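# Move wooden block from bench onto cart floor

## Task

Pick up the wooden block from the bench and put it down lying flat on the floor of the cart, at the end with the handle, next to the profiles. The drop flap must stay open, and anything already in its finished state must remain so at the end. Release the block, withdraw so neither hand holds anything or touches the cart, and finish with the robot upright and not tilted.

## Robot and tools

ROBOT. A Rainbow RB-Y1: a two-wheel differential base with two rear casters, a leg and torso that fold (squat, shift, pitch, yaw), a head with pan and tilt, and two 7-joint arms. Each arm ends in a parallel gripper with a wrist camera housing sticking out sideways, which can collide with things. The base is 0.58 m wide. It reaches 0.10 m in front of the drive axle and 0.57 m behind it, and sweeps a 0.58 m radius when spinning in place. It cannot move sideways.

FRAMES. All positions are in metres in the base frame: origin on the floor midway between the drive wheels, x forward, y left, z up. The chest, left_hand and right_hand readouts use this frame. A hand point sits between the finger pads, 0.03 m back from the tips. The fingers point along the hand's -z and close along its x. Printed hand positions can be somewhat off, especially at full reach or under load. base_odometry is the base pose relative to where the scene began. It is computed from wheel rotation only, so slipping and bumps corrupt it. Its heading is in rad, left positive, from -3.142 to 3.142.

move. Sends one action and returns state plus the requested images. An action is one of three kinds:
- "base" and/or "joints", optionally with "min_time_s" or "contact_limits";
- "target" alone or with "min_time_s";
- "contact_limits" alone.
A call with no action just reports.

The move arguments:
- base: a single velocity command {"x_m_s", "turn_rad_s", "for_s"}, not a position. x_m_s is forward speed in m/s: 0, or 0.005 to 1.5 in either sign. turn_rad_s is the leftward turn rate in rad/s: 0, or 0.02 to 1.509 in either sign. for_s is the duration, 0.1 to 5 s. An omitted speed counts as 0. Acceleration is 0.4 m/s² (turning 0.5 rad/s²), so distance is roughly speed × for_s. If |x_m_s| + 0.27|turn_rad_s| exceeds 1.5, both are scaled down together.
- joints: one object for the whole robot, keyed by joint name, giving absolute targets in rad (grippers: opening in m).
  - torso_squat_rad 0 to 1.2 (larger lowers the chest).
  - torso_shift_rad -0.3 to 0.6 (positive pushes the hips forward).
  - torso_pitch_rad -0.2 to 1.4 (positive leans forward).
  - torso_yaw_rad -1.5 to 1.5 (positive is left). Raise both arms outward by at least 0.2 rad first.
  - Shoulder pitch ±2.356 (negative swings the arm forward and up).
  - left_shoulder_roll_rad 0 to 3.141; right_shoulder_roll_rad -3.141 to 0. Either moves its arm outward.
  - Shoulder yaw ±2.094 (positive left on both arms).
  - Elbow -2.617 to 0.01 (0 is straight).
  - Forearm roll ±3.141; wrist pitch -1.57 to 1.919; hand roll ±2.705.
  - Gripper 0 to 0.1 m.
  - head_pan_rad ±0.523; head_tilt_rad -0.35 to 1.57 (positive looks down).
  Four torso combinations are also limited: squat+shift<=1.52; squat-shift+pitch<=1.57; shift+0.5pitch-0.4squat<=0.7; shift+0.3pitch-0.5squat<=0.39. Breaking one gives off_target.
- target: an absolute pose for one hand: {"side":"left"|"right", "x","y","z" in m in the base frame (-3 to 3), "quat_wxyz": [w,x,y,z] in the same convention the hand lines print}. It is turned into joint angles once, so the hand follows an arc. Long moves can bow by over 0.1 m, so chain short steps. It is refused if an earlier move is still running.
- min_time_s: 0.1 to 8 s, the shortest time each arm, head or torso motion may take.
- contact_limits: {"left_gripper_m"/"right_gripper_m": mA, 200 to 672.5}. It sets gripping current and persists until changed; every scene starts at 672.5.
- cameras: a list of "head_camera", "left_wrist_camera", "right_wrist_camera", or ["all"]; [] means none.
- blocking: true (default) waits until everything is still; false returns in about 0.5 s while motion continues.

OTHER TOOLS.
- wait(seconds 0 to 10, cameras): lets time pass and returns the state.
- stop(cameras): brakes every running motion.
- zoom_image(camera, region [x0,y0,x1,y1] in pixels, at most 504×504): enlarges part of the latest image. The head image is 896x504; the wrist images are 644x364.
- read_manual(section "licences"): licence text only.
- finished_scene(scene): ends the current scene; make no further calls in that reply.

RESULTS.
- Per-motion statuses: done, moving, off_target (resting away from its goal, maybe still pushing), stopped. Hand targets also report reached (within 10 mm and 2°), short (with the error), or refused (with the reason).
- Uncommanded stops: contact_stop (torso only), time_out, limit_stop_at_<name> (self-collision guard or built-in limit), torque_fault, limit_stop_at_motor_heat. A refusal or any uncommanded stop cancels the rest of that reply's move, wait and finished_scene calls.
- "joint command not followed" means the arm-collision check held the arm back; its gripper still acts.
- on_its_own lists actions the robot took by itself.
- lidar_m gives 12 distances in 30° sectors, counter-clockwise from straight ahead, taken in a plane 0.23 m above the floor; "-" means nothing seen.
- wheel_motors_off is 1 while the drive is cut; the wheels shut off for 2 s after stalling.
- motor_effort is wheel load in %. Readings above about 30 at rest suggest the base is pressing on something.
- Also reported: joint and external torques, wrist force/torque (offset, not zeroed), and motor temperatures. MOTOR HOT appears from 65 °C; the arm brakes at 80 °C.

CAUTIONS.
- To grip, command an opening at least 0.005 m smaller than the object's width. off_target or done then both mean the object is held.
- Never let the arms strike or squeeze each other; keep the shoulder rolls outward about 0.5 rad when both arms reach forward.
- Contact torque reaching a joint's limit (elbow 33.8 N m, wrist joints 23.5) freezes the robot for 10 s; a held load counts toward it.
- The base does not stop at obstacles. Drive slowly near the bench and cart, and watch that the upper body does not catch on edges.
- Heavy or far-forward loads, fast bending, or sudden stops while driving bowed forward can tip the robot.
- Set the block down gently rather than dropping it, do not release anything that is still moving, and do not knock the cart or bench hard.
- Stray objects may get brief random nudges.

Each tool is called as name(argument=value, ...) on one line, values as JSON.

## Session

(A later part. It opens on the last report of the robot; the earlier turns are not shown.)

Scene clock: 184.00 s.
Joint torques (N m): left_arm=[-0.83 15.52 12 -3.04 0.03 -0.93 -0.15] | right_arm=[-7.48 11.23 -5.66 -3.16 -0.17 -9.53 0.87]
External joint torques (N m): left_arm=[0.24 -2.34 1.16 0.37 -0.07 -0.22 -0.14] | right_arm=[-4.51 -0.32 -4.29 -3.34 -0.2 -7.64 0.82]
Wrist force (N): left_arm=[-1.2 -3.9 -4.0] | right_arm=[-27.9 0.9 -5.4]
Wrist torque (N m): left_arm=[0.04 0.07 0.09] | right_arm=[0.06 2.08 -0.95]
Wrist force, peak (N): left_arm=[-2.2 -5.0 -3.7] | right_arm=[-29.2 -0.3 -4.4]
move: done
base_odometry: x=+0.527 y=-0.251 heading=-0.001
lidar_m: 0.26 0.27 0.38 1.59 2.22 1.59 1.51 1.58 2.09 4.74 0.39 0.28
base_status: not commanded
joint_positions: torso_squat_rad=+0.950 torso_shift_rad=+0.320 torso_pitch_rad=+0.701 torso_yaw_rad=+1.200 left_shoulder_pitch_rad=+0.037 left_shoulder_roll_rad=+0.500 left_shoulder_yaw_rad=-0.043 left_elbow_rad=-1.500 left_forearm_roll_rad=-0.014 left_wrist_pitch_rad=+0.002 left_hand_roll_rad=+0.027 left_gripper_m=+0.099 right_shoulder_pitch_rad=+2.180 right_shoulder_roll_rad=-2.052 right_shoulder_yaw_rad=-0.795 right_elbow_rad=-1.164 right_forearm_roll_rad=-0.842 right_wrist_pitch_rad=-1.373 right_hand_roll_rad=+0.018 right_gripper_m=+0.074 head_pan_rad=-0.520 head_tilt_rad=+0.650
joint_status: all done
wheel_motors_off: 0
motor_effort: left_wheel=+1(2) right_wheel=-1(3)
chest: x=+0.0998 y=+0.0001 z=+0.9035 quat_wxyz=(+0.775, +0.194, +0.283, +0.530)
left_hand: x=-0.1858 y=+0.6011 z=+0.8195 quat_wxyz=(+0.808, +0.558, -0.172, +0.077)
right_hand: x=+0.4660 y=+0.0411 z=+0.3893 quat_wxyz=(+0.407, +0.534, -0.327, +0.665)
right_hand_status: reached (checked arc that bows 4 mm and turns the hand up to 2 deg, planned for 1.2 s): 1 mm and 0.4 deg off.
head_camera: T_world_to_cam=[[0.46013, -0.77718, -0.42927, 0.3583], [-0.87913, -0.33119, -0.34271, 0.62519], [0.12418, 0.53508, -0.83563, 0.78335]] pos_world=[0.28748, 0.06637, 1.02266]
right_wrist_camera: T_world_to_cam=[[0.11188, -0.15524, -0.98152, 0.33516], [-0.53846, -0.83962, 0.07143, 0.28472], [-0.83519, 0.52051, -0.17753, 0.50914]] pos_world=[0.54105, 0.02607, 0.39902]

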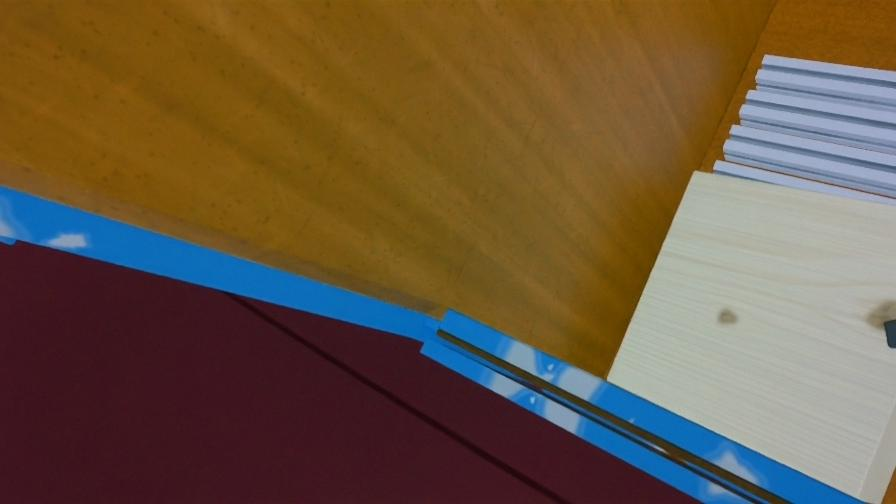

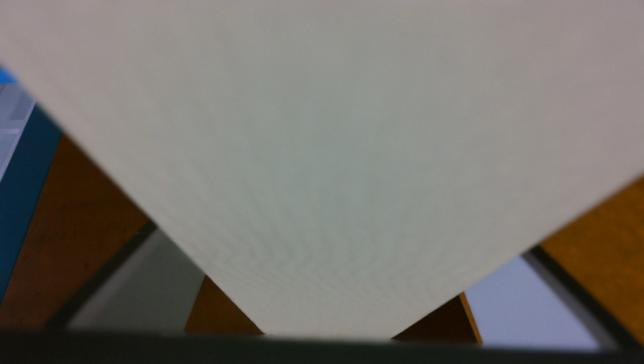

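move(target={"side": "right", "x": 0.461, "y": 0.04, "z": 0.372, "quat_wxyz": [0.406, 0.5365, -0.3288, 0.6626]}, min_time_s=0.8)

move(target={"side": "right", "x": 0.461, "y": 0.04, "z": 0.36, "quat_wxyz": [0.406, 0.5365, -0.3288, 0.6626]}, min_time_s=0.8, cameras=["head_camera", "right_wrist_camera"])

Scene clock: 189.60 s.
Joint torques (N m): left_arm=[-0.93 15.19 12 -3.29 0.07 -1.02 0.03] | right_arm=[0.28 4.41 1.74 -1.52 3.7 -0.09 2.5]
External joint torques (N m): left_arm=[0.16 -2.66 1.16 0.12 -0.03 -0.31 0.04] | right_arm=[3.55 -7.57 2.56 -2.08 3.66 1.8 2.45]
Wrist force (N): left_arm=[-1.3 -4.1 -3.4] | right_arm=[-7.0 -16.0 12.0]
Wrist torque (N m): left_arm=[0.04 0.08 0.11] | right_arm=[0.08 -1.93 -2.91]
Wrist force, peak (N): left_arm=[-0.9 -4.6 -4.7] | right_arm=[-28.4 0.9 -5.7]
move: done
base_odometry: x=+0.527 y=-0.251 heading=-0.001
lidar_m: 0.26 0.27 0.37 1.59 2.23 1.58 1.50 1.57 2.09 4.73 0.39 0.28
base_status: not commanded
joint_positions: torso_squat_rad=+0.950 torso_shift_rad=+0.320 torso_pitch_rad=+0.700 torso_yaw_rad=+1.200 left_shoulder_pitch_rad=+0.037 left_shoulder_roll_rad=+0.500 left_shoulder_yaw_rad=-0.043 left_elbow_rad=-1.500 left_forearm_roll_rad=-0.014 left_wrist_pitch_rad=+0.002 left_hand_roll_rad=+0.027 left_gripper_m=+0.099 right_shoulder_pitch_rad=+2.268 right_shoulder_roll_rad=-2.151 right_shoulder_yaw_rad=-0.777 right_elbow_rad=-1.051 right_forearm_roll_rad=-0.949 right_wrist_pitch_rad=-1.451 right_hand_roll_rad=+0.038 right_gripper_m=+0.074 head_pan_rad=-0.520 head_tilt_rad=+0.650
joint_status: all done
wheel_motors_off: 0
motor_effort: left_wheel=-3(4) right_wheel=-3(3)
chest: x=+0.0996 y=+0.0001 z=+0.9036 quat_wxyz=(+0.775, +0.194, +0.283, +0.530)
left_hand: x=-0.1859 y=+0.6011 z=+0.8195 quat_wxyz=(+0.808, +0.558, -0.172, +0.077)
right_hand: x=+0.4624 y=+0.0400 z=+0.3729 quat_wxyz=(+0.407, +0.535, -0.330, +0.663)
right_hand_status: reached (checked arc that bows 1 mm and turns the hand up to 0 deg, planned for 0.8 s): 2 mm and 0.3 deg off.
pictures: none

Scene clock: 190.73 s.
Joint torques (N m): left_arm=[-0.8 15.53 12.12 -3.07 -0.02 -0.97 -0.12] | right_arm=[-0.43 5.76 0.98 -0.19 2.29 2.27 0.98]
External joint torques (N m): left_arm=[0.29 -2.32 1.27 0.35 -0.12 -0.26 -0.12] | right_arm=[3.02 -6.5 1.52 -1.14 2.28 4.16 0.93]
Wrist force (N): left_arm=[-1.6 -3.9 -3.2] | right_arm=[-3.7 -12.2 13.0]
Wrist torque (N m): left_arm=[0.07 0.07 0.09] | right_arm=[0.13 -3.59 -1.07]
Wrist force, peak (N): left_arm=[-1.7 -4.8 -4.1] | right_arm=[-7.9 -19.8 21.3]
move: done
base_odometry: x=+0.527 y=-0.251 heading=-0.001
lidar_m: 0.26 0.27 0.36 1.60 2.23 1.58 1.50 1.56 2.09 4.74 0.40 0.27
base_status: not commanded
joint_positions: torso_squat_rad=+0.950 torso_shift_rad=+0.320 torso_pitch_rad=+0.700 torso_yaw_rad=+1.200 left_shoulder_pitch_rad=+0.037 left_shoulder_roll_rad=+0.500 left_shoulder_yaw_rad=-0.043 left_elbow_rad=-1.500 left_forearm_roll_rad=-0.014 left_wrist_pitch_rad=+0.002 left_hand_roll_rad=+0.027 left_gripper_m=+0.099 right_shoulder_pitch_rad=+2.339 right_shoulder_roll_rad=-2.224 right_shoulder_yaw_rad=-0.777 right_elbow_rad=-0.945 right_forearm_roll_rad=-1.016 right_wrist_pitch_rad=-1.506 right_hand_roll_rad=+0.023 right_gripper_m=+0.075 head_pan_rad=-0.520 head_tilt_rad=+0.650
joint_status: all done
wheel_motors_off: 0
motor_effort: left_wheel=-5(6) right_wheel=-1(5)
chest: x=+0.0995 y=+0.0000 z=+0.9037 quat_wxyz=(+0.775, +0.194, +0.283, +0.530)
left_hand: x=-0.1859 y=+0.6011 z=+0.8196 quat_wxyz=(+0.808, +0.558, -0.172, +0.077)
right_hand: x=+0.4621 y=+0.0400 z=+0.3608 quat_wxyz=(+0.406, +0.535, -0.330, +0.663)
right_hand_status: reached (checked arc that bows 2 mm and turns the hand up to 1 deg, planned for 0.8 s): 1 mm and 0.2 deg off.
head_camera: T_world_to_cam=[[0.46036, -0.77713, -0.42911, 0.35834], [-0.8789, -0.331, -0.34347, 0.62563], [0.12488, 0.53527, -0.8354, 0.78334]] pos_world=[0.28708, 0.06627, 1.02306]
right_wrist_camera: T_world_to_cam=[[0.11057, -0.14899, -0.98264, 0.30809], [-0.5408, -0.83853, 0.06629, 0.28658], [-0.83385, 0.52408, -0.17329, 0.49917]] pos_world=[0.53715, 0.0246, 0.37024]

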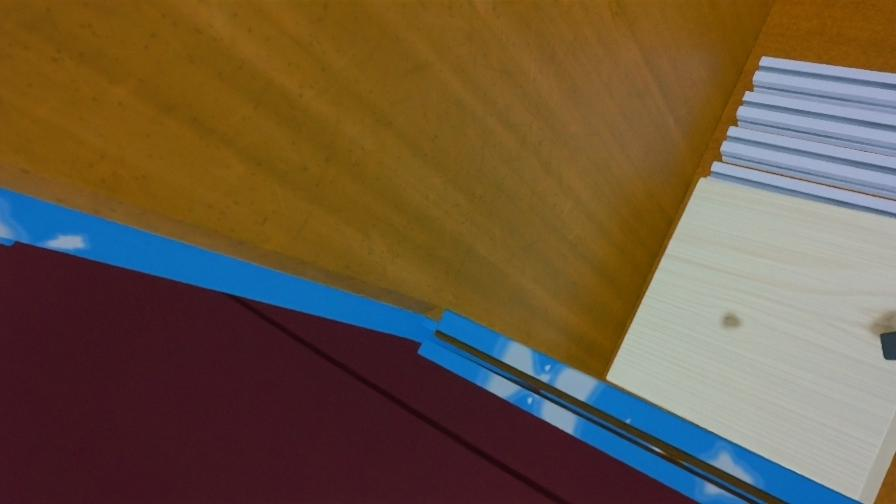

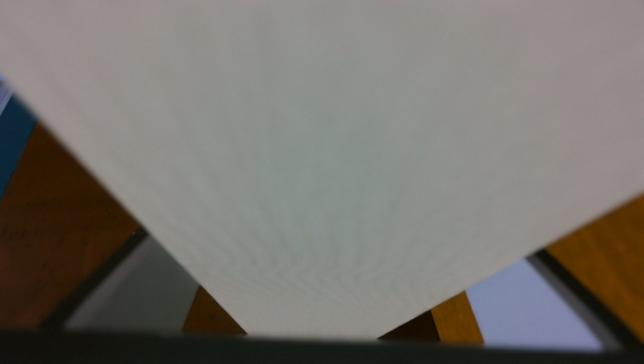

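zoom_image(camera="head_camera", region=[596, 30, 896, 230])

move(joints={"head_pan_rad": -0.523, "head_tilt_rad": 0.35}, cameras=["head_camera"])

Scaled by 1.680 from the camera's image (finer frame: 1280x720).

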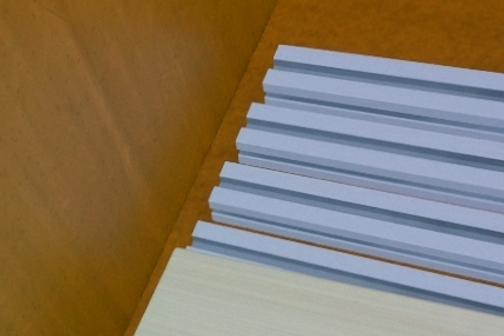

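Scene clock: 193.73 s.
Joint torques (N m): left_arm=[-0.95 15.24 12.22 -3.37 0.05 -1.02 -0.07] | right_arm=[-0.82 5.69 1.08 -0.08 2.31 2.21 0.96]
External joint torques (N m): left_arm=[0.14 -2.62 1.38 0.05 -0.05 -0.31 -0.06] | right_arm=[2.64 -6.58 1.62 -1.02 2.3 4.1 0.91]
Wrist force (N): left_arm=[-1.3 -4.1 -3.8] | right_arm=[-4.3 -11.8 12.9]
Wrist torque (N m): left_arm=[0.04 0.08 0.08] | right_arm=[0.10 -3.65 -1.02]
Wrist force, peak (N): left_arm=[-1.6 -4.1 -4.9] | right_arm=[-4.2 -12.6 13.8]
move: done
base_odometry: x=+0.527 y=-0.251 heading=-0.001
lidar_m: 0.25 0.26 0.35 1.58 2.23 1.58 1.50 1.57 2.09 4.74 0.40 0.28
base_status: not commanded
joint_positions: torso_squat_rad=+0.950 torso_shift_rad=+0.320 torso_pitch_rad=+0.700 torso_yaw_rad=+1.200 left_shoulder_pitch_rad=+0.037 left_shoulder_roll_rad=+0.500 left_shoulder_yaw_rad=-0.043 left_elbow_rad=-1.500 left_forearm_roll_rad=-0.014 left_wrist_pitch_rad=+0.002 left_hand_roll_rad=+0.027 left_gripper_m=+0.099 right_shoulder_pitch_rad=+2.339 right_shoulder_roll_rad=-2.224 right_shoulder_yaw_rad=-0.777 right_elbow_rad=-0.945 right_forearm_roll_rad=-1.016 right_wrist_pitch_rad=-1.506 right_hand_roll_rad=+0.023 right_gripper_m=+0.075 head_pan_rad=-0.523 head_tilt_rad=+0.350
joint_status: all done
wheel_motors_off: 0
motor_effort: left_wheel=-6(6) right_wheel=-3(4)
chest: x=+0.0995 y=+0.0000 z=+0.9037 quat_wxyz=(+0.775, +0.194, +0.283, +0.530)
left_hand: x=-0.1859 y=+0.6011 z=+0.8196 quat_wxyz=(+0.808, +0.558, -0.172, +0.077)
right_hand: x=+0.4621 y=+0.0400 z=+0.3608 quat_wxyz=(+0.406, +0.535, -0.330, +0.663)
head_camera: T_world_to_cam=[[0.46506, -0.77321, -0.43111, 0.35927], [-0.80127, -0.16059, -0.57634, 0.84881], [0.3764, 0.61347, -0.69424, 0.57432]] pos_world=[0.29688, 0.06178, 1.04281]

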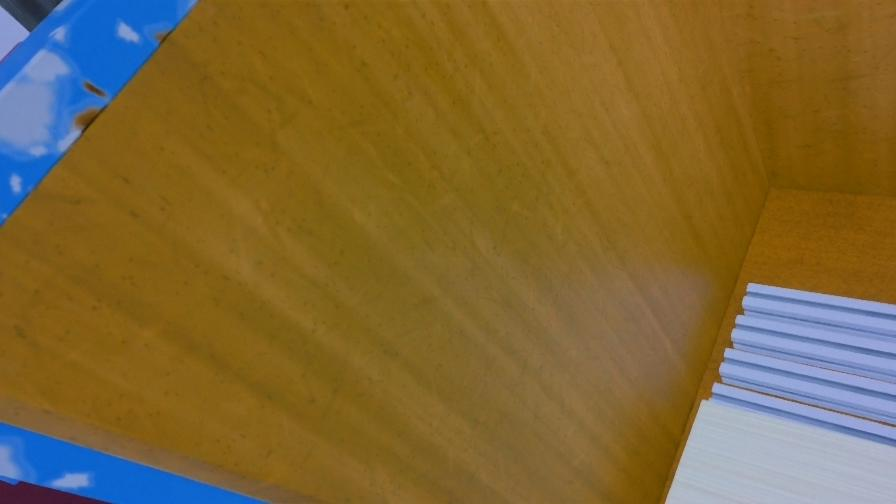

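move(target={"side": "right", "x": 0.458, "y": 0.038, "z": 0.364, "quat_wxyz": [0.406, 0.5365, -0.3288, 0.6626]}, min_time_s=0.8)

move(target={"side": "right", "x": 0.458, "y": 0.038, "z": 0.348, "quat_wxyz": [0.406, 0.5365, -0.3288, 0.6626]}, min_time_s=1.0, cameras=["right_wrist_camera"])

move(joints={"head_pan_rad": -0.523, "head_tilt_rad": 0.7}, cameras=["head_camera"])

Scene clock: 199.13 s.
Joint torques (N m): left_arm=[-0.68 15.45 11.87 -3.11 0.08 -0.95 0.04] | right_arm=[1.51 9.02 5.19 -7.58 7.02 -4.46 0.7]
External joint torques (N m): left_arm=[0.4 -2.41 1.03 0.3 -0.02 -0.24 0.05] | right_arm=[4.85 -3.17 5.75 -8.34 6.98 -2.57 0.65]
Wrist force (N): left_arm=[-1.7 -3.9 -3.6] | right_arm=[-24.3 -26.9 0.2]
Wrist torque (N m): left_arm=[-0.01 0.00 0.08] | right_arm=[-0.46 -1.41 -1.01]
Wrist force, peak (N): left_arm=[-2.2 -4.7 -4.4] | right_arm=[-28.4 -28.7 1.5]
move: done
base_odometry: x=+0.527 y=-0.251 heading=-0.001
lidar_m: 0.26 0.27 0.37 1.60 2.23 1.59 1.51 1.57 2.10 4.74 0.39 0.26
base_status: not commanded
joint_positions: torso_squat_rad=+0.950 torso_shift_rad=+0.320 torso_pitch_rad=+0.700 torso_yaw_rad=+1.200 left_shoulder_pitch_rad=+0.037 left_shoulder_roll_rad=+0.500 left_shoulder_yaw_rad=-0.043 left_elbow_rad=-1.500 left_forearm_roll_rad=-0.014 left_wrist_pitch_rad=+0.002 left_hand_roll_rad=+0.027 left_gripper_m=+0.099 right_shoulder_pitch_rad=+2.324 right_shoulder_roll_rad=-2.205 right_shoulder_yaw_rad=-0.776 right_elbow_rad=-0.983 right_forearm_roll_rad=-1.002 right_wrist_pitch_rad=-1.494 right_hand_roll_rad=+0.040 right_gripper_m=+0.075 head_pan_rad=-0.523 head_tilt_rad=+0.350
joint_status: all done
wheel_motors_off: 0
motor_effort: left_wheel=-6(6) right_wheel=-6(8)
chest: x=+0.0996 y=+0.0001 z=+0.9036 quat_wxyz=(+0.775, +0.194, +0.283, +0.530)
left_hand: x=-0.1859 y=+0.6011 z=+0.8196 quat_wxyz=(+0.808, +0.558, -0.172, +0.077)
right_hand: x=+0.4598 y=+0.0389 z=+0.3640 quat_wxyz=(+0.406, +0.536, -0.331, +0.662)
right_hand_status: reached (checked arc that bows 1 mm and turns the hand up to 0 deg, planned for 0.8 s): 2 mm and 0.3 deg off.
pictures: none

Scene clock: 200.47 s.
Joint torques (N m): left_arm=[-0.97 15.35 12.04 -3.25 0.1 -0.98 0.08] | right_arm=[4.77 0.12 5.39 -2.83 5.02 3.9 0.91]
External joint torques (N m): left_arm=[0.12 -2.5 1.19 0.17 0 -0.27 0.09] | right_arm=[8.43 -11.82 5.53 -4.07 5.04 5.79 0.86]
Wrist force (N): left_arm=[-1.0 -3.8 -3.1] | right_arm=[-0.3 -22.8 19.8]
Wrist torque (N m): left_arm=[-0.03 0.07 0.07] | right_arm=[-0.13 -4.17 -1.06]
Wrist force, peak (N): left_arm=[-2.2 -4.5 -4.4] | right_arm=[-26.7 -27.6 -2.7]
move: done
base_odometry: x=+0.527 y=-0.251 heading=-0.001
lidar_m: 0.25 0.26 0.36 1.58 2.24 1.58 1.50 1.58 2.10 4.73 0.40 0.27
base_status: not commanded
joint_positions: torso_squat_rad=+0.950 torso_shift_rad=+0.320 torso_pitch_rad=+0.700 torso_yaw_rad=+1.200 left_shoulder_pitch_rad=+0.037 left_shoulder_roll_rad=+0.500 left_shoulder_yaw_rad=-0.043 left_elbow_rad=-1.500 left_forearm_roll_rad=-0.014 left_wrist_pitch_rad=+0.002 left_hand_roll_rad=+0.027 left_gripper_m=+0.099 right_shoulder_pitch_rad=+2.354 right_shoulder_roll_rad=-2.302 right_shoulder_yaw_rad=-0.675 right_elbow_rad=-0.858 right_forearm_roll_rad=-1.133 right_wrist_pitch_rad=-1.567 right_hand_roll_rad=+0.027 right_gripper_m=+0.076 head_pan_rad=-0.523 head_tilt_rad=+0.350
joint_status: all done
wheel_motors_off: 0
motor_effort: left_wheel=-8(8) right_wheel=-6(9)
chest: x=+0.0993 y=+0.0000 z=+0.9037 quat_wxyz=(+0.775, +0.194, +0.283, +0.530)
left_hand: x=-0.1860 y=+0.6011 z=+0.8196 quat_wxyz=(+0.808, +0.558, -0.172, +0.077)
right_hand: x=+0.4606 y=+0.0388 z=+0.3499 quat_wxyz=(+0.406, +0.533, -0.331, +0.665)
right_hand_status: reached (checked arc that bows 2 mm and turns the hand up to 1 deg, planned for 1.0 s): 3 mm and 0.5 deg off.
right_wrist_camera: T_world_to_cam=[[0.11672, -0.15095, -0.98163, 0.29426], [-0.54174, -0.83807, 0.06446, 0.28658], [-0.8324, 0.52426, -0.17959, 0.49804]] pos_world=[0.53548, 0.02349, 0.35983]

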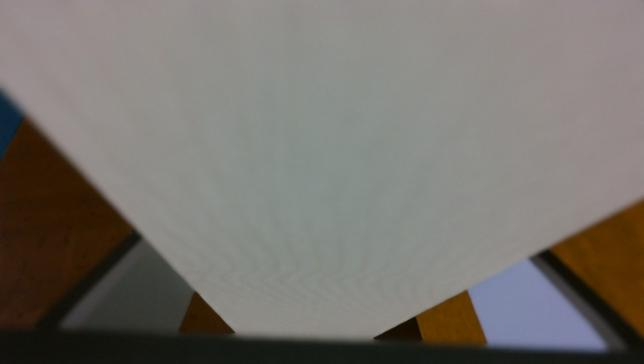

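Scene clock: 201.33 s.
Joint torques (N m): left_arm=[-0.77 15.36 12.04 -3.18 0.09 -1.06 -0.14] | right_arm=[4.07 0.02 4.91 -2.79 4.91 3.82 0.84]
External joint torques (N m): left_arm=[0.32 -2.49 1.2 0.24 -0.01 -0.35 -0.13] | right_arm=[7.73 -11.92 5.05 -4.03 4.92 5.71 0.79]
Wrist force (N): left_arm=[-1.4 -4.4 -3.5] | right_arm=[-0.2 -22.9 19.4]
Wrist torque (N m): left_arm=[0.09 0.04 0.06] | right_arm=[-0.07 -4.18 -1.04]
Wrist force, peak (N): left_arm=[-1.7 -4.4 -4.4] | right_arm=[0.2 -23.0 20.0]
move: done
base_odometry: x=+0.527 y=-0.251 heading=-0.001
lidar_m: 0.24 0.26 0.36 1.59 2.24 1.57 1.51 1.57 2.09 4.73 0.39 0.28
base_status: not commanded
joint_positions: torso_squat_rad=+0.950 torso_shift_rad=+0.320 torso_pitch_rad=+0.700 torso_yaw_rad=+1.200 left_shoulder_pitch_rad=+0.037 left_shoulder_roll_rad=+0.500 left_shoulder_yaw_rad=-0.043 left_elbow_rad=-1.500 left_forearm_roll_rad=-0.014 left_wrist_pitch_rad=+0.002 left_hand_roll_rad=+0.027 left_gripper_m=+0.099 right_shoulder_pitch_rad=+2.354 right_shoulder_roll_rad=-2.302 right_shoulder_yaw_rad=-0.675 right_elbow_rad=-0.858 right_forearm_roll_rad=-1.133 right_wrist_pitch_rad=-1.567 right_hand_roll_rad=+0.027 right_gripper_m=+0.076 head_pan_rad=-0.523 head_tilt_rad=+0.700
joint_status: all done
wheel_motors_off: 0
motor_effort: left_wheel=-9(9) right_wheel=-6(7)
chest: x=+0.0993 y=+0.0000 z=+0.9037 quat_wxyz=(+0.775, +0.194, +0.283, +0.530)
left_hand: x=-0.1860 y=+0.6011 z=+0.8196 quat_wxyz=(+0.808, +0.558, -0.172, +0.077)
right_hand: x=+0.4606 y=+0.0388 z=+0.3499 quat_wxyz=(+0.406, +0.533, -0.331, +0.665)
head_camera: T_world_to_cam=[[0.45779, -0.77999, -0.42667, 0.35651], [-0.88519, -0.35511, -0.30056, 0.58239], [0.08292, 0.51527, -0.85301, 0.81228]] pos_world=[0.28496, 0.06634, 1.02003]

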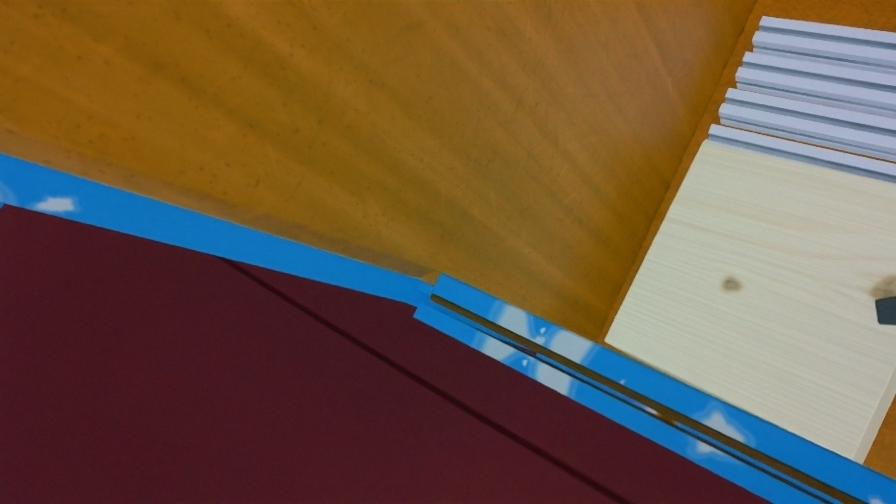

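move(joints={"right_gripper_m": 0.088}, cameras=["head_camera", "right_wrist_camera"])

Scene clock: 204.00 s.
Joint torques (N m): left_arm=[-1.05 15.54 12.02 -3.05 0.07 -0.94 -0.02] | right_arm=[-2.87 10.63 0.26 -0.76 1.17 -3.85 0.11]
External joint torques (N m): left_arm=[0.03 -2.32 1.17 0.37 -0.03 -0.22 -0.01] | right_arm=[0.77 -1.27 0.38 -1.97 1.18 -1.97 0.07]
Wrist force (N): left_arm=[-1.3 -4.2 -3.7] | right_arm=[-15.2 -1.8 -0.4]
Wrist torque (N m): left_arm=[0.09 0.07 0.09] | right_arm=[-0.21 -0.38 -0.11]
Wrist force, peak (N): left_arm=[-2.0 -5.1 -4.0] | right_arm=[0.2 -23.7 19.6]
move: done
base_odometry: x=+0.527 y=-0.251 heading=-0.001
lidar_m: 0.25 0.26 0.38 1.59 2.23 1.58 1.50 1.57 2.08 4.75 0.40 0.27
base_status: not commanded
joint_positions: torso_squat_rad=+0.950 torso_shift_rad=+0.320 torso_pitch_rad=+0.700 torso_yaw_rad=+1.200 left_shoulder_pitch_rad=+0.037 left_shoulder_roll_rad=+0.500 left_shoulder_yaw_rad=-0.043 left_elbow_rad=-1.500 left_forearm_roll_rad=-0.014 left_wrist_pitch_rad=+0.002 left_hand_roll_rad=+0.027 left_gripper_m=+0.099 right_shoulder_pitch_rad=+2.356 right_shoulder_roll_rad=-2.305 right_shoulder_yaw_rad=-0.674 right_elbow_rad=-0.858 right_forearm_roll_rad=-1.132 right_wrist_pitch_rad=-1.565 right_hand_roll_rad=+0.027 right_gripper_m=+0.088 head_pan_rad=-0.523 head_tilt_rad=+0.700
joint_status: all done
wheel_motors_off: 0
motor_effort: left_wheel=+0(8) right_wheel=-3(8)
chest: x=+0.0995 y=+0.0000 z=+0.9036 quat_wxyz=(+0.775, +0.194, +0.283, +0.530)
left_hand: x=-0.1859 y=+0.6011 z=+0.8196 quat_wxyz=(+0.808, +0.558, -0.172, +0.077)
right_hand: x=+0.4586 y=+0.0384 z=+0.3486 quat_wxyz=(+0.406, +0.534, -0.328, +0.665)
head_camera: T_world_to_cam=[[0.4576, -0.78, -0.42686, 0.35662], [-0.88533, -0.35518, -0.30005, 0.58204], [0.08243, 0.51522, -0.85309, 0.81219]] pos_world=[0.28516, 0.06644, 1.01973]
right_wrist_camera: T_world_to_cam=[[0.11435, -0.15359, -0.9815, 0.29436], [-0.53867, -0.83972, 0.06865, 0.28244], [-0.83472, 0.52085, -0.17876, 0.49727]] pos_world=[0.53356, 0.02338, 0.35842]

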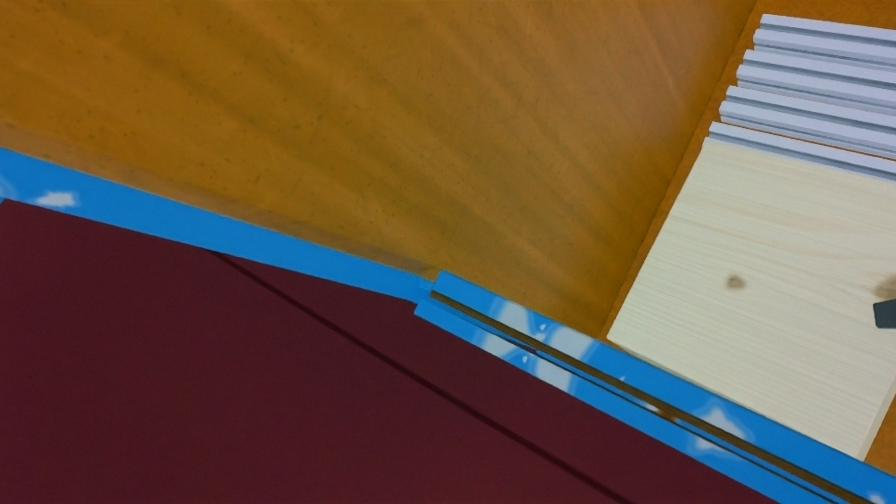

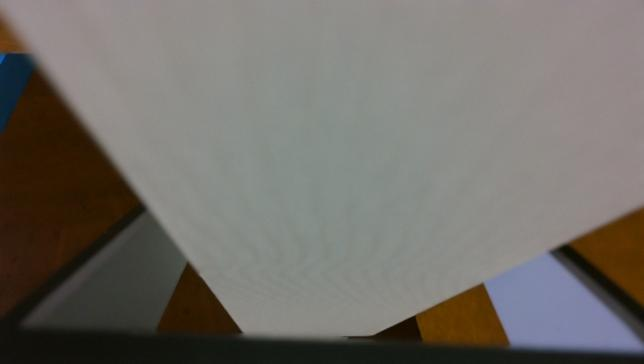

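move(target={"side": "right", "x": 0.495, "y": -0.032, "z": 0.3645, "quat_wxyz": [0.406, 0.534, -0.328, 0.665]}, min_time_s=2, cameras=["head_camera", "right_wrist_camera"])

Scene clock: 208.23 s.
Joint torques (N m): left_arm=[-0.61 15.4 11.7 -3.2 0.01 -0.92 -0.04] | right_arm=[-0.82 18.35 1.75 1.31 0.15 -2.11 0.31]
External joint torques (N m): left_arm=[0.48 -2.46 0.85 0.22 -0.09 -0.21 -0.04] | right_arm=[0.52 3.75 1.07 -0.36 0.18 -0.28 0.26]
Wrist force (N): left_arm=[-2.0 -3.5 -4.0] | right_arm=[-6.0 1.6 -1.0]
Wrist torque (N m): left_arm=[-0.04 0.01 0.09] | right_arm=[-0.23 -0.29 -0.25]
Wrist force, peak (N): left_arm=[-2.2 -5.1 -3.9] | right_arm=[-16.4 1.4 -6.3]
move: short
base_odometry: x=+0.527 y=-0.251 heading=-0.001
lidar_m: 0.25 0.27 0.37 1.58 2.22 1.59 1.50 1.57 2.09 4.75 0.39 0.28
base_status: not commanded
joint_positions: torso_squat_rad=+0.950 torso_shift_rad=+0.320 torso_pitch_rad=+0.700 torso_yaw_rad=+1.200 left_shoulder_pitch_rad=+0.037 left_shoulder_roll_rad=+0.500 left_shoulder_yaw_rad=-0.043 left_elbow_rad=-1.500 left_forearm_roll_rad=-0.014 left_wrist_pitch_rad=+0.002 left_hand_roll_rad=+0.027 left_gripper_m=+0.099 right_shoulder_pitch_rad=+2.356 right_shoulder_roll_rad=-2.128 right_shoulder_yaw_rad=-0.640 right_elbow_rad=-0.910 right_forearm_roll_rad=-1.054 right_wrist_pitch_rad=-1.570 right_hand_roll_rad=+0.029 right_gripper_m=+0.088 head_pan_rad=-0.523 head_tilt_rad=+0.700
joint_status: all done
wheel_motors_off: 0
motor_effort: left_wheel=+0(1) right_wheel=-3(3)
chest: x=+0.0995 y=+0.0000 z=+0.9036 quat_wxyz=(+0.775, +0.194, +0.283, +0.530)
left_hand: x=-0.1860 y=+0.6011 z=+0.8196 quat_wxyz=(+0.808, +0.558, -0.172, +0.077)
right_hand: x=+0.4947 y=-0.0314 z=+0.3648 quat_wxyz=(+0.427, +0.491, -0.305, +0.696)
right_hand_status: short (checked arc that bows 5 mm and turns the hand up to 7 deg, as near as the solve gets, planned for 2.0 s): 1 mm and 7.1 deg off. The place is met; only the turn is off.
head_camera: T_world_to_cam=[[0.45764, -0.77994, -0.42691, 0.35666], [-0.88531, -0.3552, -0.3001, 0.58208], [0.08242, 0.51529, -0.85304, 0.81214]] pos_world=[0.28517, 0.06644, 1.01973]
right_wrist_camera: T_world_to_cam=[[0.16808, -0.25971, -0.95095, 0.25442], [-0.54901, -0.82588, 0.12852, 0.22587], [-0.81874, 0.50048, -0.2814, 0.59564]] pos_world=[0.56892, -0.04549, 0.38053]

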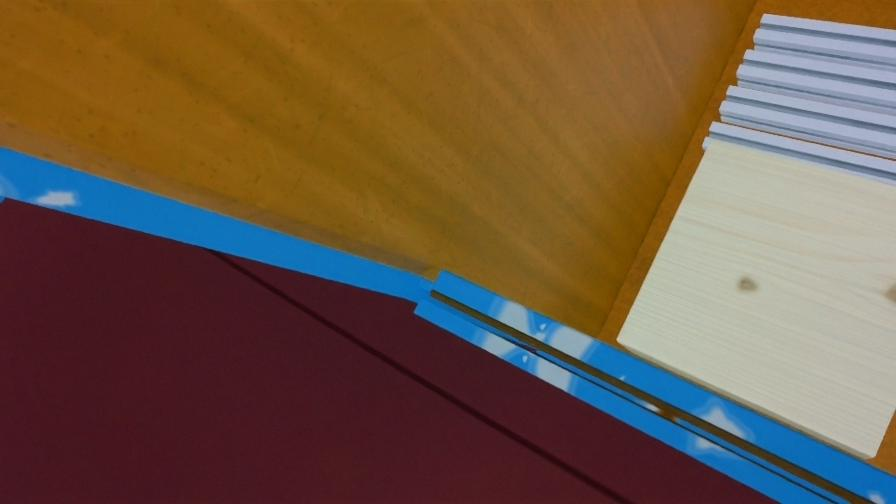

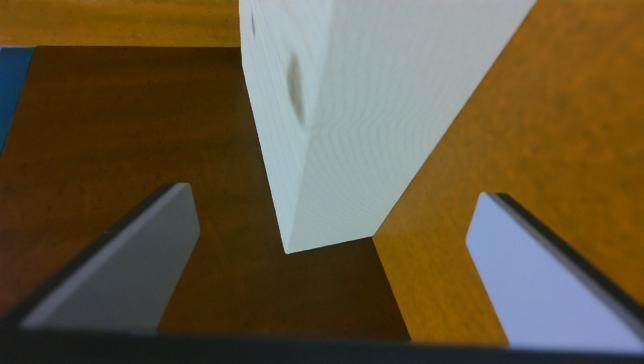

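move(target={"side": "right", "x": 0.49, "y": -0.09, "z": 0.42, "quat_wxyz": [0.427, 0.491, -0.305, 0.696]}, min_time_s=1.2)

move(target={"side": "right", "x": 0.48, "y": -0.06, "z": 0.56, "quat_wxyz": [0.406, 0.5365, -0.3288, 0.6626]}, min_time_s=1.5, cameras=["head_camera", "right_wrist_camera"])

Scene clock: 211.73 s.
Joint torques (N m): left_arm=[-0.64 15.3 12.22 -3.1 -0.05 -0.96 -0.03] | right_arm=[-0.04 19.13 -0.86 1.07 0.11 -2.03 0.12]
External joint torques (N m): left_arm=[0.44 -2.56 1.37 0.31 -0.15 -0.25 -0.02] | right_arm=[-1.64 3.03 -2.06 -0.31 0 -0.21 0.07]
Wrist force (N): left_arm=[-0.8 -4.1 -3.9] | right_arm=[-5.9 1.5 -0.9]
Wrist torque (N m): left_arm=[0.03 0.14 0.08] | right_arm=[-0.24 -0.27 -0.25]
Wrist force, peak (N): left_arm=[-2.2 -4.7 -4.0] | right_arm=[-6.9 1.2 -1.3]
move: done
base_odometry: x=+0.527 y=-0.251 heading=-0.001
lidar_m: 0.26 0.27 0.35 1.59 2.23 1.59 1.50 1.57 2.08 4.74 0.40 0.28
base_status: not commanded
joint_positions: torso_squat_rad=+0.950 torso_shift_rad=+0.320 torso_pitch_rad=+0.700 torso_yaw_rad=+1.200 left_shoulder_pitch_rad=+0.037 left_shoulder_roll_rad=+0.500 left_shoulder_yaw_rad=-0.043 left_elbow_rad=-1.500 left_forearm_roll_rad=-0.014 left_wrist_pitch_rad=+0.002 left_hand_roll_rad=+0.027 left_gripper_m=+0.099 right_shoulder_pitch_rad=+2.330 right_shoulder_roll_rad=-1.868 right_shoulder_yaw_rad=-0.682 right_elbow_rad=-1.135 right_forearm_roll_rad=-0.845 right_wrist_pitch_rad=-1.570 right_hand_roll_rad=+0.109 right_gripper_m=+0.088 head_pan_rad=-0.523 head_tilt_rad=+0.700
joint_status: all done
wheel_motors_off: 0
motor_effort: left_wheel=+0(1) right_wheel=-1(3)
chest: x=+0.0995 y=+0.0000 z=+0.9036 quat_wxyz=(+0.775, +0.194, +0.283, +0.530)
left_hand: x=-0.1860 y=+0.6011 z=+0.8196 quat_wxyz=(+0.808, +0.558, -0.172, +0.077)
right_hand: x=+0.4897 y=-0.0901 z=+0.4198 quat_wxyz=(+0.427, +0.490, -0.304, +0.697)
right_hand_status: reached (checked arc that bows 8 mm and turns the hand up to 1 deg, planned for 1.2 s): 0 mm and 0.2 deg off.
pictures: none

Scene clock: 213.57 s.
Joint torques (N m): left_arm=[-0.95 15.28 12.16 -3.14 -0.03 -0.98 -0.04] | right_arm=[1.49 19.06 -4.06 0.26 -0.34 -1.69 -0.08]
External joint torques (N m): left_arm=[0.14 -2.57 1.32 0.28 -0.13 -0.26 -0.03] | right_arm=[-1.92 3.29 -1.68 -0.02 -0.06 0.18 -0.13]
Wrist force (N): left_arm=[-1.4 -4.4 -4.4] | right_arm=[-6.0 1.7 0.0]
Wrist torque (N m): left_arm=[0.09 0.06 0.09] | right_arm=[-0.24 -0.26 -0.05]
Wrist force, peak (N): left_arm=[-1.6 -4.8 -4.3] | right_arm=[-6.9 2.1 -0.6]
move: done
base_odometry: x=+0.527 y=-0.251 heading=-0.001
lidar_m: 0.26 0.28 0.37 1.59 2.24 1.58 1.51 1.57 2.10 4.76 0.40 0.27
base_status: not commanded
joint_positions: torso_squat_rad=+0.950 torso_shift_rad=+0.320 torso_pitch_rad=+0.700 torso_yaw_rad=+1.200 left_shoulder_pitch_rad=+0.037 left_shoulder_roll_rad=+0.500 left_shoulder_yaw_rad=-0.043 left_elbow_rad=-1.500 left_forearm_roll_rad=-0.014 left_wrist_pitch_rad=+0.002 left_hand_roll_rad=+0.027 left_gripper_m=+0.099 right_shoulder_pitch_rad=+2.302 right_shoulder_roll_rad=-1.315 right_shoulder_yaw_rad=-1.124 right_elbow_rad=-1.695 right_forearm_roll_rad=-0.395 right_wrist_pitch_rad=-1.387 right_hand_roll_rad=-0.149 right_gripper_m=+0.088 head_pan_rad=-0.523 head_tilt_rad=+0.700
joint_status: all done
wheel_motors_off: 0
motor_effort: left_wheel=+0(1) right_wheel=-1(4)
chest: x=+0.0995 y=+0.0000 z=+0.9036 quat_wxyz=(+0.775, +0.194, +0.283, +0.530)
left_hand: x=-0.1860 y=+0.6011 z=+0.8196 quat_wxyz=(+0.808, +0.558, -0.172, +0.077)
right_hand: x=+0.4799 y=-0.0599 z=+0.5600 quat_wxyz=(+0.405, +0.538, -0.329, +0.662)
right_hand_status: reached (checked arc that bows 7 mm and turns the hand up to 9 deg, planned for 1.5 s): 0 mm and 0.2 deg off.
head_camera: T_world_to_cam=[[0.45764, -0.77994, -0.42691, 0.35666], [-0.88531, -0.3552, -0.3001, 0.58208], [0.08242, 0.51529, -0.85304, 0.81214]] pos_world=[0.28517, 0.06644, 1.01973]
right_wrist_camera: T_world_to_cam=[[0.10766, -0.14596, -0.98342, 0.48902], [-0.53788, -0.84045, 0.06585, 0.19798], [-0.83612, 0.52187, -0.16899, 0.5993]] pos_world=[0.55493, -0.07499, 0.56915]

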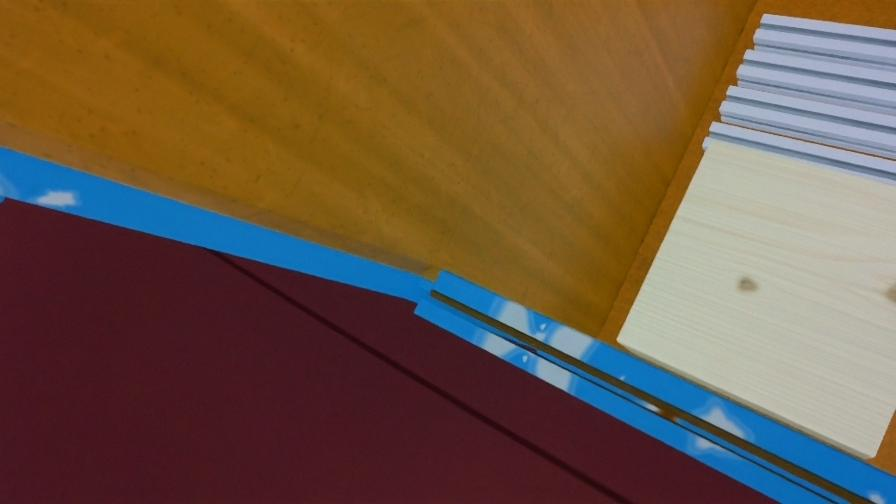

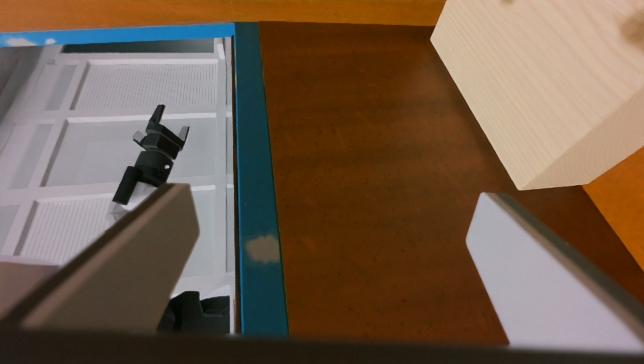

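move(joints={"torso_squat_rad": 0.4, "torso_shift_rad": 0.2, "head_tilt_rad": 0.7}, min_time_s=2.5, cameras=["head_camera"])

move(target={"side": "right", "x": 0.42, "y": 0.03, "z": 0.9, "quat_wxyz": [0.5, 0.5, -0.5, 0.5]}, min_time_s=1.5, cameras=["head_camera"])

move(base={"x_m_s": -0.3, "for_s": 1.6})

move(joints={"torso_yaw_rad": 0.3, "torso_pitch_rad": 0.3, "torso_shift_rad": 0.0, "head_pan_rad": -0.2, "head_tilt_rad": 0.6, "torso_squat_rad": 0.1}, cameras=["head_camera"])

Scene clock: 217.83 s.
Joint torques (N m): left_arm=[-0.8 15.39 12.01 -3 0.05 -0.92 -0.16] | right_arm=[2.05 19.24 -3.4 0.15 -0.3 -2.06 -0.01]
External joint torques (N m): left_arm=[0.29 -2.46 1.17 0.42 -0.04 -0.2 -0.16] | right_arm=[-1.36 3.47 -1.02 -0.13 -0.02 -0.2 -0.06]
Wrist force (N): left_arm=[-1.3 -3.8 -3.8] | right_arm=[-6.3 1.4 0.0]
Wrist torque (N m): left_arm=[-0.04 0.09 0.12] | right_arm=[-0.20 -0.27 -0.07]
Wrist force, peak (N): left_arm=[-2.2 -4.9 -4.5] | right_arm=[-7.2 1.9 -0.1]
move: done
base_odometry: x=+0.527 y=-0.251 heading=-0.001
lidar_m: 0.26 0.27 0.37 1.59 2.24 1.58 1.50 1.58 2.09 4.74 0.39 0.27
base_status: not commanded
joint_positions: torso_squat_rad=+0.400 torso_shift_rad=+0.200 torso_pitch_rad=+0.700 torso_yaw_rad=+1.200 left_shoulder_pitch_rad=+0.037 left_shoulder_roll_rad=+0.500 left_shoulder_yaw_rad=-0.043 left_elbow_rad=-1.500 left_forearm_roll_rad=-0.014 left_wrist_pitch_rad=+0.002 left_hand_roll_rad=+0.027 left_gripper_m=+0.099 right_shoulder_pitch_rad=+2.302 right_shoulder_roll_rad=-1.315 right_shoulder_yaw_rad=-1.124 right_elbow_rad=-1.695 right_forearm_roll_rad=-0.395 right_wrist_pitch_rad=-1.387 right_hand_roll_rad=-0.149 right_gripper_m=+0.088 head_pan_rad=-0.523 head_tilt_rad=+0.700
joint_status: all done
wheel_motors_off: 0
motor_effort: left_wheel=+2(2) right_wheel=-1(2)
chest: x=+0.0994 y=+0.0001 z=+1.1490 quat_wxyz=(+0.775, +0.194, +0.283, +0.530)
left_hand: x=-0.1860 y=+0.6011 z=+1.0650 quat_wxyz=(+0.808, +0.558, -0.172, +0.077)
right_hand: x=+0.4799 y=-0.0599 z=+0.8054 quat_wxyz=(+0.405, +0.538, -0.329, +0.662)
head_camera: T_world_to_cam=[[0.45768, -0.77995, -0.42686, 0.46139], [-0.88528, -0.35519, -0.3002, 0.65587], [0.08252, 0.51529, -0.85303, 1.02152]] pos_world=[0.28516, 0.06644, 1.26523]

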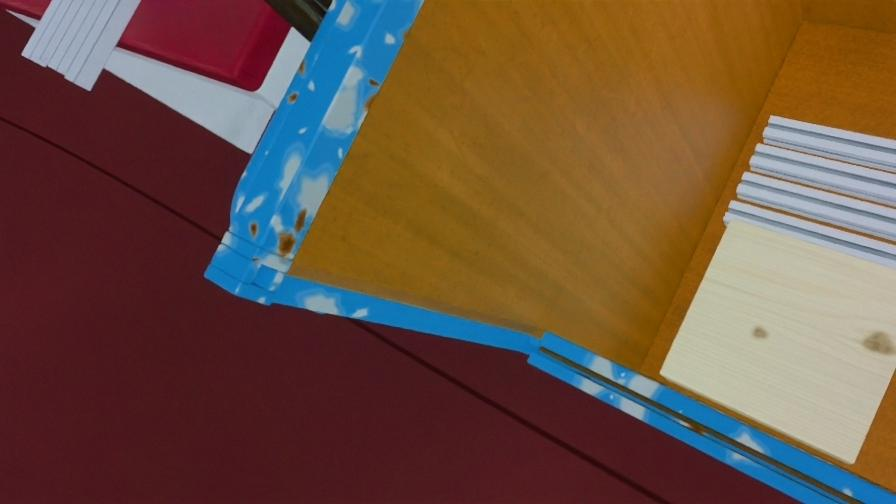

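Scene clock: 219.67 s.
Joint torques (N m): left_arm=[-1.1 15.55 11.82 -3.14 0.05 -0.92 -0.03] | right_arm=[3.85 12.49 -1.67 -5.25 0.39 -2.03 0.07]
External joint torques (N m): left_arm=[-0.01 -2.3 0.98 0.28 -0.05 -0.21 -0.03] | right_arm=[-1.31 2.79 0.57 -0.59 -0.19 -0.18 0.02]
Wrist force (N): left_arm=[-1.3 -3.8 -3.5] | right_arm=[-6.8 1.7 0.9]
Wrist torque (N m): left_arm=[0.02 0.08 0.13] | right_arm=[-0.23 -0.37 -0.25]
Wrist force, peak (N): left_arm=[-1.7 -4.6 -4.1] | right_arm=[-7.2 1.5 1.4]
move: done
base_odometry: x=+0.527 y=-0.251 heading=-0.001
lidar_m: 0.26 0.27 0.37 1.59 2.24 1.59 1.51 1.57 2.10 4.74 0.40 0.28
base_status: not commanded
joint_positions: torso_squat_rad=+0.400 torso_shift_rad=+0.200 torso_pitch_rad=+0.700 torso_yaw_rad=+1.200 left_shoulder_pitch_rad=+0.037 left_shoulder_roll_rad=+0.500 left_shoulder_yaw_rad=-0.043 left_elbow_rad=-1.500 left_forearm_roll_rad=-0.014 left_wrist_pitch_rad=+0.002 left_hand_roll_rad=+0.027 left_gripper_m=+0.099 right_shoulder_pitch_rad=+2.098 right_shoulder_roll_rad=-1.065 right_shoulder_yaw_rad=-0.883 right_elbow_rad=-2.435 right_forearm_roll_rad=-0.736 right_wrist_pitch_rad=-1.075 right_hand_roll_rad=+0.277 right_gripper_m=+0.088 head_pan_rad=-0.523 head_tilt_rad=+0.700
joint_status: all done
wheel_motors_off: 0
motor_effort: left_wheel=+1(2) right_wheel=-1(4)
chest: x=+0.0995 y=+0.0001 z=+1.1490 quat_wxyz=(+0.775, +0.194, +0.283, +0.530)
left_hand: x=-0.1860 y=+0.6011 z=+1.0650 quat_wxyz=(+0.808, +0.558, -0.172, +0.077)
right_hand: x=+0.4199 y=+0.0300 z=+0.9000 quat_wxyz=(+0.500, +0.500, -0.499, +0.500)
right_hand_status: reached (checked arc that bows 9 mm and turns the hand up to 29 deg, planned for 1.5 s): 0 mm and 0.1 deg off.
head_camera: T_world_to_cam=[[0.45768, -0.77995, -0.42686, 0.46135], [-0.88528, -0.35519, -0.3002, 0.65584], [0.08252, 0.51529, -0.85303, 1.02143]] pos_world=[0.28516, 0.06644, 1.26513]

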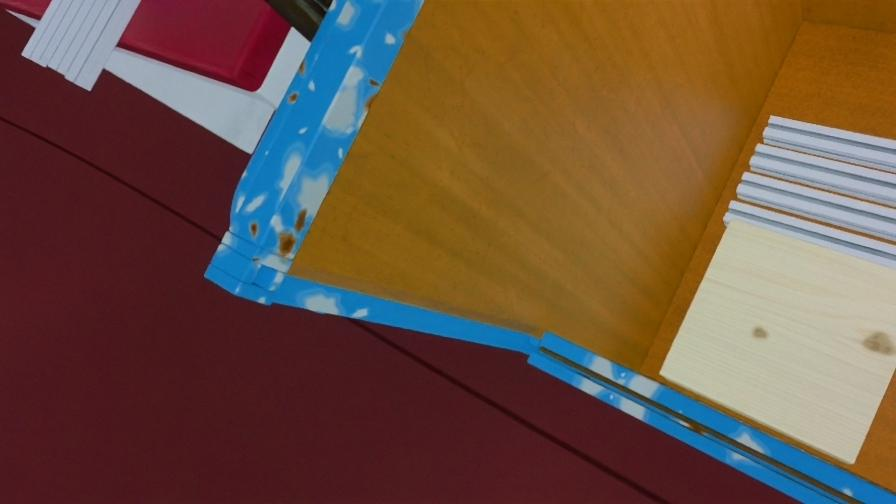

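Scene clock: 222.57 s.
Joint torques (N m): left_arm=[-1.32 15.49 11.6 -3.41 0.04 -0.91 -0.18] | right_arm=[4.03 12.5 -1.7 -5.26 0.39 -1.84 0.03]
External joint torques (N m): left_arm=[-0.23 -2.37 0.76 0 -0.06 -0.2 -0.17] | right_arm=[-1.13 2.8 0.54 -0.6 -0.19 0 -0.02]
Wrist force (N): left_arm=[-1.0 -3.8 -3.9] | right_arm=[-6.8 1.5 1.3]
Wrist torque (N m): left_arm=[0.03 0.07 0.10] | right_arm=[-0.25 -0.35 -0.23]
Wrist force, peak (N): left_arm=[-1.5 -4.3 -4.7] | right_arm=[-7.4 1.8 0.9]
move: done
base_odometry: x=+0.047 y=-0.250 heading=-0.002
lidar_m: 0.73 0.77 1.78 4.64 1.52 1.08 1.03 1.08 1.44 3.58 1.11 0.78
base_status: done (sent for 1.6 of 1.6 s)
joint_positions: torso_squat_rad=+0.400 torso_shift_rad=+0.200 torso_pitch_rad=+0.700 torso_yaw_rad=+1.200 left_shoulder_pitch_rad=+0.037 left_shoulder_roll_rad=+0.500 left_shoulder_yaw_rad=-0.043 left_elbow_rad=-1.500 left_forearm_roll_rad=-0.014 left_wrist_pitch_rad=+0.002 left_hand_roll_rad=+0.027 left_gripper_m=+0.099 right_shoulder_pitch_rad=+2.098 right_shoulder_roll_rad=-1.065 right_shoulder_yaw_rad=-0.883 right_elbow_rad=-2.435 right_forearm_roll_rad=-0.736 right_wrist_pitch_rad=-1.075 right_hand_roll_rad=+0.277 right_gripper_m=+0.088 head_pan_rad=-0.523 head_tilt_rad=+0.700
joint_status: not commanded
wheel_motors_off: 0
motor_effort: left_wheel=-5(22) right_wheel=+6(23)
chest: x=+0.0994 y=+0.0001 z=+1.1490 quat_wxyz=(+0.775, +0.194, +0.283, +0.530)
left_hand: x=-0.1861 y=+0.6011 z=+1.0649 quat_wxyz=(+0.808, +0.558, -0.172, +0.077)
right_hand: x=+0.4199 y=+0.0300 z=+0.9000 quat_wxyz=(+0.500, +0.500, -0.499, +0.500)
pictures: none

Scene clock: 224.93 s.
Joint torques (N m): left_arm=[-3.98 8.71 7.21 -7.58 -0.01 -1.92 -0.11] | right_arm=[4.19 9.84 -3.16 -0.23 -0.49 -1.89 -0.02]
External joint torques (N m): left_arm=[0.18 -1.73 0.8 0.13 -0.08 -0.37 -0.08] | right_arm=[-1.04 1.81 0.35 -0.08 -0.16 -0.06 -0.05]
Wrist force (N): left_arm=[-4.5 -1.4 -4.5] | right_arm=[-5.6 4.5 -0.7]
Wrist torque (N m): left_arm=[-0.16 -0.09 0.16] | right_arm=[-0.40 -0.25 -0.25]
Wrist force, peak (N): left_arm=[-3.2 -3.3 -4.9] | right_arm=[-7.6 1.6 0.8]
move: done
base_odometry: x=+0.047 y=-0.250 heading=-0.002
lidar_m: 0.74 0.76 1.77 4.65 1.51 1.08 1.03 1.08 1.43 3.58 1.09 0.78
base_status: not commanded
joint_positions: torso_squat_rad=+0.100 torso_shift_rad=+0.000 torso_pitch_rad=+0.300 torso_yaw_rad=+0.300 left_shoulder_pitch_rad=+0.037 left_shoulder_roll_rad=+0.500 left_shoulder_yaw_rad=-0.043 left_elbow_rad=-1.500 left_forearm_roll_rad=-0.014 left_wrist_pitch_rad=+0.002 left_hand_roll_rad=+0.027 left_gripper_m=+0.099 right_shoulder_pitch_rad=+2.098 right_shoulder_roll_rad=-1.065 right_shoulder_yaw_rad=-0.883 right_elbow_rad=-2.435 right_forearm_roll_rad=-0.736 right_wrist_pitch_rad=-1.075 right_hand_roll_rad=+0.277 right_gripper_m=+0.088 head_pan_rad=-0.200 head_tilt_rad=+0.600
joint_status: all done
wheel_motors_off: 0
motor_effort: left_wheel=-5(9) right_wheel=+7(12)
chest: x=-0.1366 y=+0.0001 z=+1.2726 quat_wxyz=(+0.978, +0.022, +0.148, +0.148)
left_hand: x=+0.1424 y=+0.5023 z=+0.9265 quat_wxyz=(+0.828, +0.245, -0.493, -0.104)
right_hand: x=+0.1314 y=-0.2990 z=+1.2066 quat_wxyz=(+0.647, +0.057, -0.617, +0.444)
head_camera: T_world_to_cam=[[0.08766, -0.99434, -0.06007, 0.09815], [-0.74647, -0.02564, -0.66493, 0.97812], [0.65962, 0.10313, -0.74449, 1.06742]] pos_world=[0.01743, 0.01259, 1.45095]

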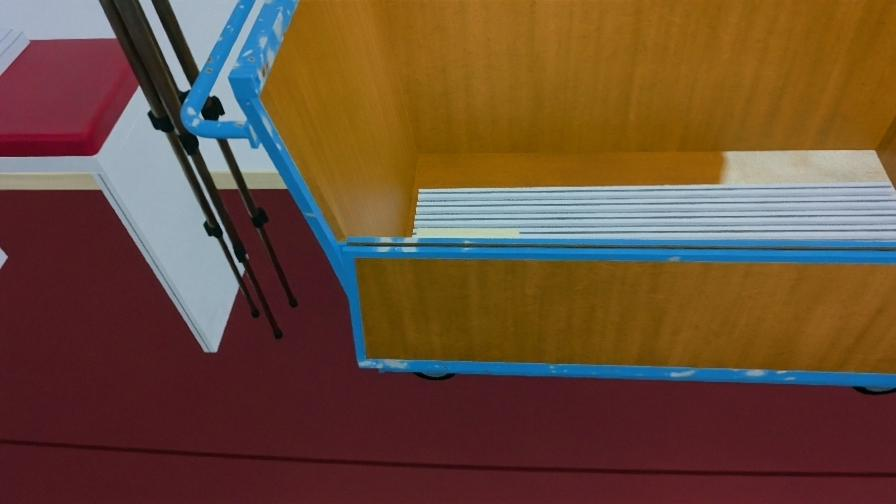

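zoom_image(camera="head_camera", region=[380, 170, 580, 270])

move(joints={"head_pan_rad": -0.3, "head_tilt_rad": 1.0, "torso_squat_rad": 0.0, "torso_pitch_rad": 0.5}, base={"x_m_s": 0.3, "for_s": 0.9}, cameras=["head_camera"])

zoom_image(camera="head_camera", region=[300, 20, 720, 340])

Scaled by 2.520 from the camera's image (finer frame: 1280x720).

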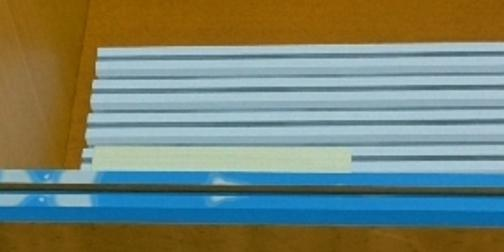

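Scene clock: 232.50 s.
Joint torques (N m): left_arm=[0.73 8.97 7.24 -6.19 -0.16 -1.61 -0.07] | right_arm=[4.17 11.92 -2.01 -0.06 -0.22 -1.87 0.07]
External joint torques (N m): left_arm=[0.25 -1.7 0.79 0.11 -0.22 -0.27 -0.04] | right_arm=[-0.96 1.98 0.05 -0.01 -0.09 -0.07 0.03]
Wrist force (N): left_arm=[-3.7 -1.4 -5.2] | right_arm=[-5.5 3.8 -1.5]
Wrist torque (N m): left_arm=[-0.15 -0.09 0.10] | right_arm=[-0.36 -0.26 -0.22]
Wrist force, peak (N): left_arm=[-4.0 -2.3 -5.7] | right_arm=[-6.4 5.0 -0.6]
move: done
base_odometry: x=+0.317 y=-0.250 heading=-0.002
lidar_m: 0.47 0.47 1.02 4.38 1.92 1.36 1.29 1.36 1.81 4.50 0.70 0.50
base_status: done (sent for 0.9 of 0.9 s)
joint_positions: torso_squat_rad=+0.000 torso_shift_rad=+0.000 torso_pitch_rad=+0.500 torso_yaw_rad=+0.300 left_shoulder_pitch_rad=+0.037 left_shoulder_roll_rad=+0.500 left_shoulder_yaw_rad=-0.043 left_elbow_rad=-1.500 left_forearm_roll_rad=-0.014 left_wrist_pitch_rad=+0.002 left_hand_roll_rad=+0.027 left_gripper_m=+0.099 right_shoulder_pitch_rad=+2.098 right_shoulder_roll_rad=-1.065 right_shoulder_yaw_rad=-0.883 right_elbow_rad=-2.435 right_forearm_roll_rad=-0.736 right_wrist_pitch_rad=-1.075 right_hand_roll_rad=+0.277 right_gripper_m=+0.088 head_pan_rad=-0.300 head_tilt_rad=+1.000
joint_status: all done
wheel_motors_off: 0
motor_effort: left_wheel=-4(33) right_wheel=+4(37)
chest: x=-0.0796 y=+0.0001 z=+1.2520 quat_wxyz=(+0.958, +0.037, +0.245, +0.145)
left_hand: x=+0.1250 y=+0.5023 z=+0.8574 quat_wxyz=(+0.873, +0.233, -0.408, -0.128)
right_hand: x=+0.1699 y=-0.2990 z=+1.1340 quat_wxyz=(+0.706, +0.101, -0.549, +0.436)
head_camera: T_world_to_cam=[[-0.02358, -0.9995, -0.02099, 0.03619], [-0.99154, 0.02606, -0.12713, 0.26621], [0.12761, 0.01782, -0.99166, 1.34624]] pos_world=[0.09302, 0.00525, 1.36962]

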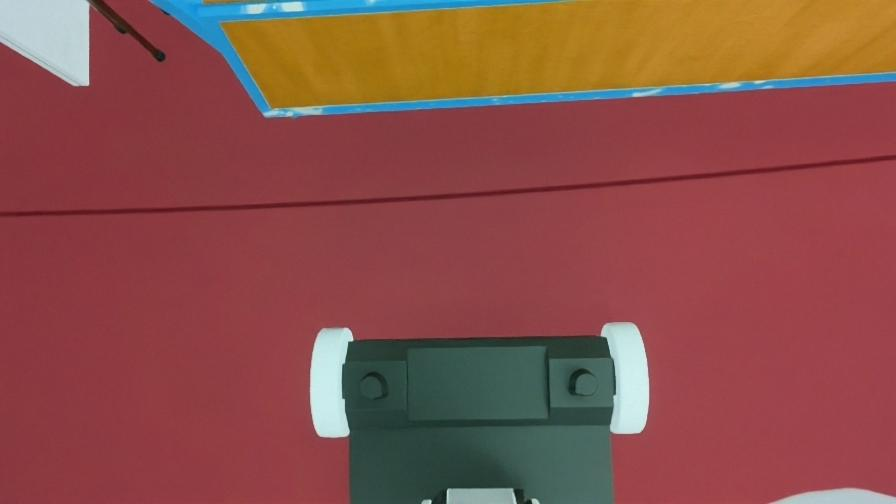

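Scaled by 1.200 from the camera's image (finer frame: 1280x720).

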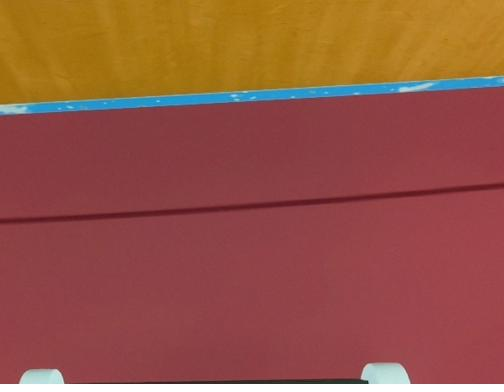

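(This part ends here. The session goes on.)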